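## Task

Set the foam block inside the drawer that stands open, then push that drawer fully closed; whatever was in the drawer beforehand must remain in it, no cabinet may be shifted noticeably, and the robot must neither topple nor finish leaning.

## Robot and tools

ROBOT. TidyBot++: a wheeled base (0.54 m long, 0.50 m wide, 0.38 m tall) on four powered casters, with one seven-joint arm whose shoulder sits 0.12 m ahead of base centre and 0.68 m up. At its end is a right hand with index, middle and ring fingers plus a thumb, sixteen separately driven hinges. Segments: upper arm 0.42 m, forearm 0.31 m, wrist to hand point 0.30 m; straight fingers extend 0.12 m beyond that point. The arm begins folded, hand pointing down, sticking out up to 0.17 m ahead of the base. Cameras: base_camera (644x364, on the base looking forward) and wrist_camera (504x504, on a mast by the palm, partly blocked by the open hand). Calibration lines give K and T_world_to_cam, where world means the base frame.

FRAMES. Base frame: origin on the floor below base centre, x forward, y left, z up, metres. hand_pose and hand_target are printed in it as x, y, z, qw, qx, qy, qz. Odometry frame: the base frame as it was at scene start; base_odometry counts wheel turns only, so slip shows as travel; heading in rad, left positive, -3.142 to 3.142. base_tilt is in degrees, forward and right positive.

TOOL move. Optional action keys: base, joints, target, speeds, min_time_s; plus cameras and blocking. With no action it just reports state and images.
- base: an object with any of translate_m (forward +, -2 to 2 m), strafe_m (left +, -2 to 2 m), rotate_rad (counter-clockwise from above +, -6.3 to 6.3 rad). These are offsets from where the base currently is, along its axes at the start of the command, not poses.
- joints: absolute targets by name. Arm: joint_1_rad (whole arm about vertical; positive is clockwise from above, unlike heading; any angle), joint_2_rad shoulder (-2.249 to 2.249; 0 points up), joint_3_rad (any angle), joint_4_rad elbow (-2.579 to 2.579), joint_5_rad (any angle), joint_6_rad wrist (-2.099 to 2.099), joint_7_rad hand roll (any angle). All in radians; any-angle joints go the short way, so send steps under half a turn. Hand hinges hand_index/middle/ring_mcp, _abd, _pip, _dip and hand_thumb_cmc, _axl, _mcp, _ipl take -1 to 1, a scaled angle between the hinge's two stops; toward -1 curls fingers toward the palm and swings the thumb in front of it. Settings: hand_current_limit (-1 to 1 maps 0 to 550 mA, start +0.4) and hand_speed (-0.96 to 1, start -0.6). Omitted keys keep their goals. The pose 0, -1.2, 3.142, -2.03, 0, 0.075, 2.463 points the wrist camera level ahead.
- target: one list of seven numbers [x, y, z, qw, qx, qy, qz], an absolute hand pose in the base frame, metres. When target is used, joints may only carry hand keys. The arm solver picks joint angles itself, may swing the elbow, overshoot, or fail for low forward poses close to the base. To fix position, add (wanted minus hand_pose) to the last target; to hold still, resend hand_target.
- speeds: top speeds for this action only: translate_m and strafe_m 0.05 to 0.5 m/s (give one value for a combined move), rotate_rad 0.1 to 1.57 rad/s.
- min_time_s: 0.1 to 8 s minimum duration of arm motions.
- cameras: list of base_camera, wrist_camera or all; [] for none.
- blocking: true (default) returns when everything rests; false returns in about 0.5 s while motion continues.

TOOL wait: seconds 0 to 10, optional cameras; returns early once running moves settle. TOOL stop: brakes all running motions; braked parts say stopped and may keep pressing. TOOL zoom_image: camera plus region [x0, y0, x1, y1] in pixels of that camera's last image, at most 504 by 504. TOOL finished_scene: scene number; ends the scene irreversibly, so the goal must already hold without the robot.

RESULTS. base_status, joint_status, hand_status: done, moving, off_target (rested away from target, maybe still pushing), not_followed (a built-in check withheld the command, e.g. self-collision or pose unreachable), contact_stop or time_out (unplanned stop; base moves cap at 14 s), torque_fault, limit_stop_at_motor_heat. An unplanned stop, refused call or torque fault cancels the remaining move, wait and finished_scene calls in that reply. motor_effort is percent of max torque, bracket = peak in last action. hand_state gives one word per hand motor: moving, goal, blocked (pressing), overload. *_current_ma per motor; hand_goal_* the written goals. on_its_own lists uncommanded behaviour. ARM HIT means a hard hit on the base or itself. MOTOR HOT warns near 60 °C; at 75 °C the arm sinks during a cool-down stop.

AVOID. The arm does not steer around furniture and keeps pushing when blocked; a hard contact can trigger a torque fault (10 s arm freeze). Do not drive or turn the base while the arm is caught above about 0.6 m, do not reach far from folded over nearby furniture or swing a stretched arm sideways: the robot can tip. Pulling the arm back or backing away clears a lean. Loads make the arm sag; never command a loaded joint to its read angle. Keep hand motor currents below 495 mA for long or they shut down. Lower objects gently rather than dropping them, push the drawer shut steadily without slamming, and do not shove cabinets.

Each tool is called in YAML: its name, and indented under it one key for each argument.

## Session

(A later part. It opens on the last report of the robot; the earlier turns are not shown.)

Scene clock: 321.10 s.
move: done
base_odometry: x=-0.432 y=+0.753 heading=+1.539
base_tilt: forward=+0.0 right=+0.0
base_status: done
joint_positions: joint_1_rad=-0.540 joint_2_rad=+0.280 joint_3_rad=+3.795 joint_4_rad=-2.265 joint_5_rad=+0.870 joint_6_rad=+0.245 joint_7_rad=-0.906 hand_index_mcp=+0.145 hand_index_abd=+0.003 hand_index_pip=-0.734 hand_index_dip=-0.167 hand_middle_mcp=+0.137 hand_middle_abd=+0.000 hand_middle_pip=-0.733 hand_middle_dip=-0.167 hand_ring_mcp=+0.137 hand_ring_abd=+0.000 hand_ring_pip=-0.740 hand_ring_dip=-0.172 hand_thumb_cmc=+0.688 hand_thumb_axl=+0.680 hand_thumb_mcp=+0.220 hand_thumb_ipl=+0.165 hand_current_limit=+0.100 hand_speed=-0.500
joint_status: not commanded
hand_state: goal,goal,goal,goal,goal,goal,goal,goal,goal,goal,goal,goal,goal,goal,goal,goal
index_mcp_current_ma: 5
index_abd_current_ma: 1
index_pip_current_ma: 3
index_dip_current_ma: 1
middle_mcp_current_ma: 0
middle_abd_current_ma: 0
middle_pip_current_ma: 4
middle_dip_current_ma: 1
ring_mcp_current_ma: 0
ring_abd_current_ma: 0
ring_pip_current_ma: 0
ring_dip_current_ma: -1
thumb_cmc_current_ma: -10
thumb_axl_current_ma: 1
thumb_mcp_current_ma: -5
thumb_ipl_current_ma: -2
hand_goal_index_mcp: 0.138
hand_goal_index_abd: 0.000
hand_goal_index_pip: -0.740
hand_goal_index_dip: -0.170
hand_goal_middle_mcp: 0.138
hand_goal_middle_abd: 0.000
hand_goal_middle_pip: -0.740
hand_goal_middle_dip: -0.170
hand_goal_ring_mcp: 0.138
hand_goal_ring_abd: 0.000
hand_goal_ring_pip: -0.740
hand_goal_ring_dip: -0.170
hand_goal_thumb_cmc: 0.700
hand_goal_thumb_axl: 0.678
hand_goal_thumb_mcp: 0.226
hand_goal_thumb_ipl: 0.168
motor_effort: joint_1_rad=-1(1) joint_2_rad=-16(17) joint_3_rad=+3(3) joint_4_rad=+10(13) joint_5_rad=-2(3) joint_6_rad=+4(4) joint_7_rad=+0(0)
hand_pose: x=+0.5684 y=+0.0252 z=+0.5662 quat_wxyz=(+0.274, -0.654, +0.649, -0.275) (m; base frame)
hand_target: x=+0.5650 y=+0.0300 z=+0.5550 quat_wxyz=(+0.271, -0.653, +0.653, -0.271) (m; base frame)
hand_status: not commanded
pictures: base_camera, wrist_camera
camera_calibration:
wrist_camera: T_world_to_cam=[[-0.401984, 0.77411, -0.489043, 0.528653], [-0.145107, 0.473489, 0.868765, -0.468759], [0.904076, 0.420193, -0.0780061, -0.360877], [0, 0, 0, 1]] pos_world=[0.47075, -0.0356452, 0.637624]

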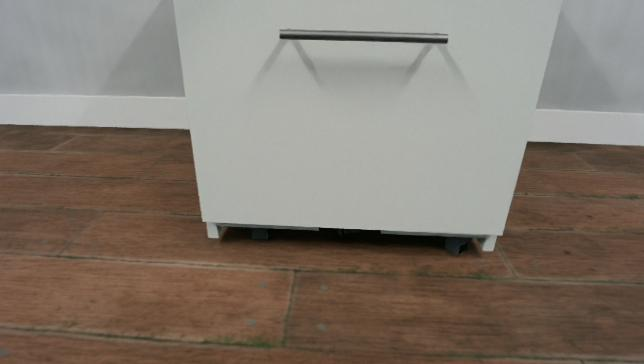

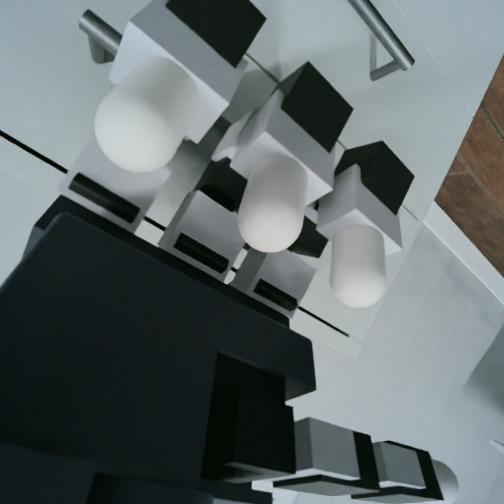

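move:
  base: {"translate_m":0.02}
  speeds: {"translate_m":0.05}
  cameras: ["wrist_camera"]

zoom_image:
  camera: "wrist_camera"
  region: [0, 0, 400, 350]

Scene clock: 324.47 s.
move: done
base_odometry: x=-0.432 y=+0.773 heading=+1.539
base_tilt: forward=+0.0 right=+0.0
base_status: done
joint_positions: joint_1_rad=-0.540 joint_2_rad=+0.278 joint_3_rad=+3.795 joint_4_rad=-2.267 joint_5_rad=+0.870 joint_6_rad=+0.246 joint_7_rad=-0.906 hand_index_mcp=+0.119 hand_index_abd=+0.003 hand_index_pip=-0.735 hand_index_dip=-0.167 hand_middle_mcp=+0.130 hand_middle_abd=+0.000 hand_middle_pip=-0.733 hand_middle_dip=-0.167 hand_ring_mcp=+0.134 hand_ring_abd=+0.000 hand_ring_pip=-0.740 hand_ring_dip=-0.172 hand_thumb_cmc=+0.688 hand_thumb_axl=+0.680 hand_thumb_mcp=+0.220 hand_thumb_ipl=+0.165 hand_current_limit=+0.100 hand_speed=-0.500
joint_status: not commanded
hand_state: goal,goal,goal,goal,goal,goal,goal,goal,goal,goal,goal,goal,goal,goal,goal,goal
index_mcp_current_ma: -21
index_abd_current_ma: 1
index_pip_current_ma: 2
index_dip_current_ma: 1
middle_mcp_current_ma: -6
middle_abd_current_ma: 0
middle_pip_current_ma: 4
middle_dip_current_ma: 1
ring_mcp_current_ma: -2
ring_abd_current_ma: 0
ring_pip_current_ma: 0
ring_dip_current_ma: -1
thumb_cmc_current_ma: -10
thumb_axl_current_ma: 1
thumb_mcp_current_ma: -5
thumb_ipl_current_ma: -2
hand_goal_index_mcp: 0.138
hand_goal_index_abd: 0.000
hand_goal_index_pip: -0.740
hand_goal_index_dip: -0.170
hand_goal_middle_mcp: 0.138
hand_goal_middle_abd: 0.000
hand_goal_middle_pip: -0.740
hand_goal_middle_dip: -0.170
hand_goal_ring_mcp: 0.138
hand_goal_ring_abd: 0.000
hand_goal_ring_pip: -0.740
hand_goal_ring_dip: -0.170
hand_goal_thumb_cmc: 0.700
hand_goal_thumb_axl: 0.678
hand_goal_thumb_mcp: 0.226
hand_goal_thumb_ipl: 0.168
motor_effort: joint_1_rad=-1(1) joint_2_rad=-13(16) joint_3_rad=+2(3) joint_4_rad=+9(14) joint_5_rad=-1(3) joint_6_rad=+3(4) joint_7_rad=+0(0)
hand_pose: x=+0.5674 y=+0.0256 z=+0.5664 quat_wxyz=(+0.275, -0.653, +0.650, -0.275) (m; base frame)
hand_target: x=+0.5650 y=+0.0300 z=+0.5550 quat_wxyz=(+0.271, -0.653, +0.653, -0.271) (m; base frame)
hand_status: not commanded
pictures: wrist_camera
camera_calibration:
wrist_camera: T_world_to_cam=[[-0.402011, 0.775137, -0.487391, 0.527147], [-0.145231, 0.471581, 0.869781, -0.469745], [0.904044, 0.420446, -0.0770066, -0.360659], [0, 0, 0, 1]] pos_world=[0.469749, -0.0354507, 0.637729]

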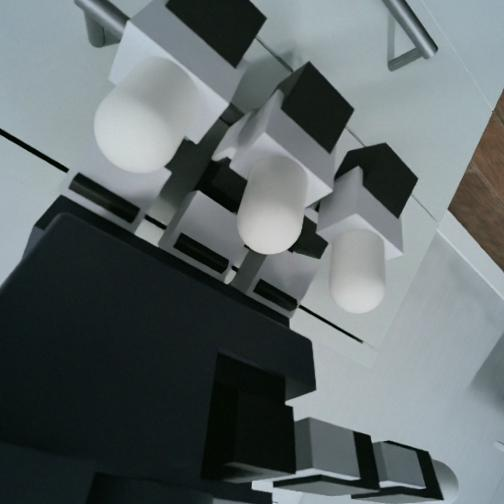

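Scaled by 1.260 from the camera's 504x504 image, which has a finer 720x720 frame.

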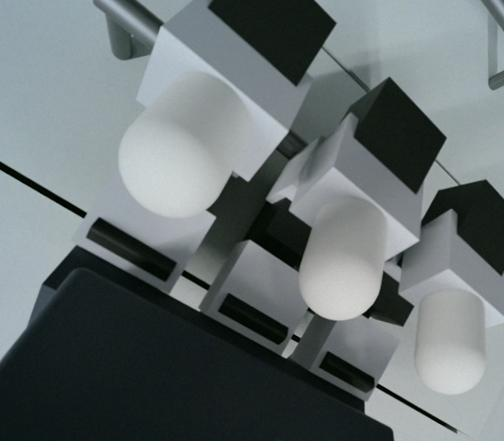

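move:
  base: {"translate_m":0.02}
  speeds: {"translate_m":0.05}
  cameras: ["base_camera"]

move:
  base: {"translate_m":-0.3}
  cameras: ["all"]

zoom_image:
  camera: "wrist_camera"
  region: [0, 0, 400, 350]

Scene clock: 328.73 s.
move: done
base_odometry: x=-0.431 y=+0.793 heading=+1.539
base_tilt: forward=-0.1 right=+0.0
base_status: done
joint_positions: joint_1_rad=-0.540 joint_2_rad=+0.268 joint_3_rad=+3.800 joint_4_rad=-2.280 joint_5_rad=+0.870 joint_6_rad=+0.246 joint_7_rad=-0.901 hand_index_mcp=+0.119 hand_index_abd=+0.001 hand_index_pip=-0.735 hand_index_dip=-0.167 hand_middle_mcp=+0.128 hand_middle_abd=+0.001 hand_middle_pip=-0.733 hand_middle_dip=-0.167 hand_ring_mcp=+0.131 hand_ring_abd=+0.000 hand_ring_pip=-0.734 hand_ring_dip=-0.172 hand_thumb_cmc=+0.688 hand_thumb_axl=+0.680 hand_thumb_mcp=+0.220 hand_thumb_ipl=+0.165 hand_current_limit=+0.100 hand_speed=-0.500
joint_status: not commanded
hand_state: goal,goal,goal,goal,goal,goal,goal,goal,goal,goal,goal,goal,goal,goal,goal,goal
index_mcp_current_ma: -20
index_abd_current_ma: 0
index_pip_current_ma: 2
index_dip_current_ma: 1
middle_mcp_current_ma: -8
middle_abd_current_ma: 0
middle_pip_current_ma: 4
middle_dip_current_ma: 1
ring_mcp_current_ma: -4
ring_abd_current_ma: 0
ring_pip_current_ma: 3
ring_dip_current_ma: -1
thumb_cmc_current_ma: -10
thumb_axl_current_ma: 1
thumb_mcp_current_ma: -5
thumb_ipl_current_ma: -2
hand_goal_index_mcp: 0.138
hand_goal_index_abd: 0.000
hand_goal_index_pip: -0.740
hand_goal_index_dip: -0.170
hand_goal_middle_mcp: 0.138
hand_goal_middle_abd: 0.000
hand_goal_middle_pip: -0.740
hand_goal_middle_dip: -0.170
hand_goal_ring_mcp: 0.138
hand_goal_ring_abd: 0.000
hand_goal_ring_pip: -0.740
hand_goal_ring_dip: -0.170
hand_goal_thumb_cmc: 0.700
hand_goal_thumb_axl: 0.678
hand_goal_thumb_mcp: 0.226
hand_goal_thumb_ipl: 0.168
motor_effort: joint_1_rad=-1(2) joint_2_rad=-10(14) joint_3_rad=+2(3) joint_4_rad=+13(17) joint_5_rad=-2(4) joint_6_rad=+5(6) joint_7_rad=-1(2)
hand_pose: x=+0.5623 y=+0.0240 z=+0.5664 quat_wxyz=(+0.275, -0.653, +0.651, -0.273) (m; base frame)
hand_target: x=+0.5650 y=+0.0300 z=+0.5550 quat_wxyz=(+0.271, -0.653, +0.653, -0.271) (m; base frame)
hand_status: not commanded
pictures: base_camera

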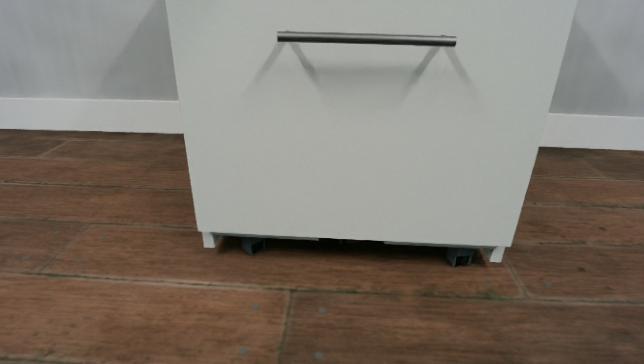

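Scene clock: 330.70 s.
move: done
base_odometry: x=-0.441 y=+0.493 heading=+1.539
base_tilt: forward=+0.0 right=+0.1
base_status: done
joint_positions: joint_1_rad=-0.541 joint_2_rad=+0.281 joint_3_rad=+3.800 joint_4_rad=-2.269 joint_5_rad=+0.869 joint_6_rad=+0.252 joint_7_rad=-0.901 hand_index_mcp=+0.141 hand_index_abd=+0.001 hand_index_pip=-0.735 hand_index_dip=-0.167 hand_middle_mcp=+0.141 hand_middle_abd=+0.001 hand_middle_pip=-0.733 hand_middle_dip=-0.167 hand_ring_mcp=+0.137 hand_ring_abd=+0.000 hand_ring_pip=-0.734 hand_ring_dip=-0.172 hand_thumb_cmc=+0.688 hand_thumb_axl=+0.680 hand_thumb_mcp=+0.220 hand_thumb_ipl=+0.165 hand_current_limit=+0.100 hand_speed=-0.500
joint_status: not commanded
hand_state: goal,goal,goal,goal,goal,goal,goal,goal,goal,goal,goal,goal,goal,goal,goal,goal
index_mcp_current_ma: 1
index_abd_current_ma: 0
index_pip_current_ma: 2
index_dip_current_ma: 1
middle_mcp_current_ma: 1
middle_abd_current_ma: 0
middle_pip_current_ma: 4
middle_dip_current_ma: 1
ring_mcp_current_ma: 0
ring_abd_current_ma: 0
ring_pip_current_ma: 3
ring_dip_current_ma: -1
thumb_cmc_current_ma: -10
thumb_axl_current_ma: 1
thumb_mcp_current_ma: -5
thumb_ipl_current_ma: -2
hand_goal_index_mcp: 0.138
hand_goal_index_abd: 0.000
hand_goal_index_pip: -0.740
hand_goal_index_dip: -0.170
hand_goal_middle_mcp: 0.138
hand_goal_middle_abd: 0.000
hand_goal_middle_pip: -0.740
hand_goal_middle_dip: -0.170
hand_goal_ring_mcp: 0.138
hand_goal_ring_abd: 0.000
hand_goal_ring_pip: -0.740
hand_goal_ring_dip: -0.170
hand_goal_thumb_cmc: 0.700
hand_goal_thumb_axl: 0.678
hand_goal_thumb_mcp: 0.226
hand_goal_thumb_ipl: 0.168
motor_effort: joint_1_rad=-1(2) joint_2_rad=-17(18) joint_3_rad=+2(4) joint_4_rad=+10(12) joint_5_rad=-2(3) joint_6_rad=+4(5) joint_7_rad=+0(1)
hand_pose: x=+0.5674 y=+0.0250 z=+0.5654 quat_wxyz=(+0.275, -0.655, +0.648, -0.275) (m; base frame)
hand_target: x=+0.5650 y=+0.0300 z=+0.5550 quat_wxyz=(+0.271, -0.653, +0.653, -0.271) (m; base frame)
hand_status: not commanded
pictures: base_camera, wrist_camera
camera_calibration:
wrist_camera: T_world_to_cam=[[-0.404086, 0.772873, -0.489267, 0.529413], [-0.146729, 0.473187, 0.868657, -0.467229], [0.902876, 0.422802, -0.0778052, -0.359375], [0, 0, 0, 1]] pos_world=[0.469843, -0.036138, 0.636925]

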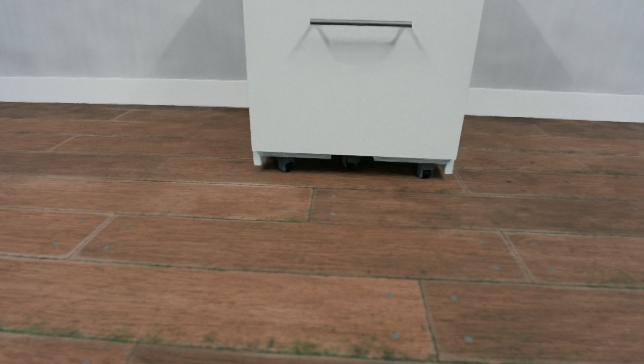

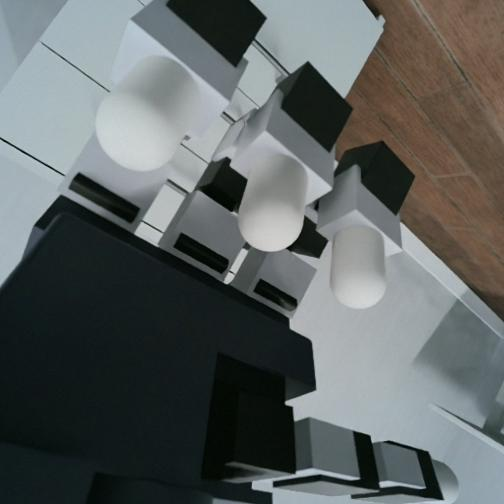

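Scaled by 1.260 from the camera's 504x504 image, which has a finer 720x720 frame.

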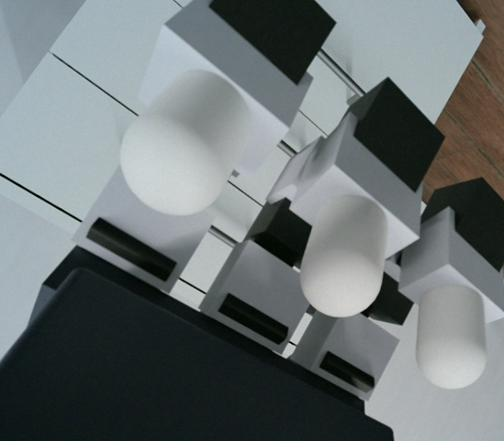

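finished_scene:
  scene: 2

The scene is finished: the task was done.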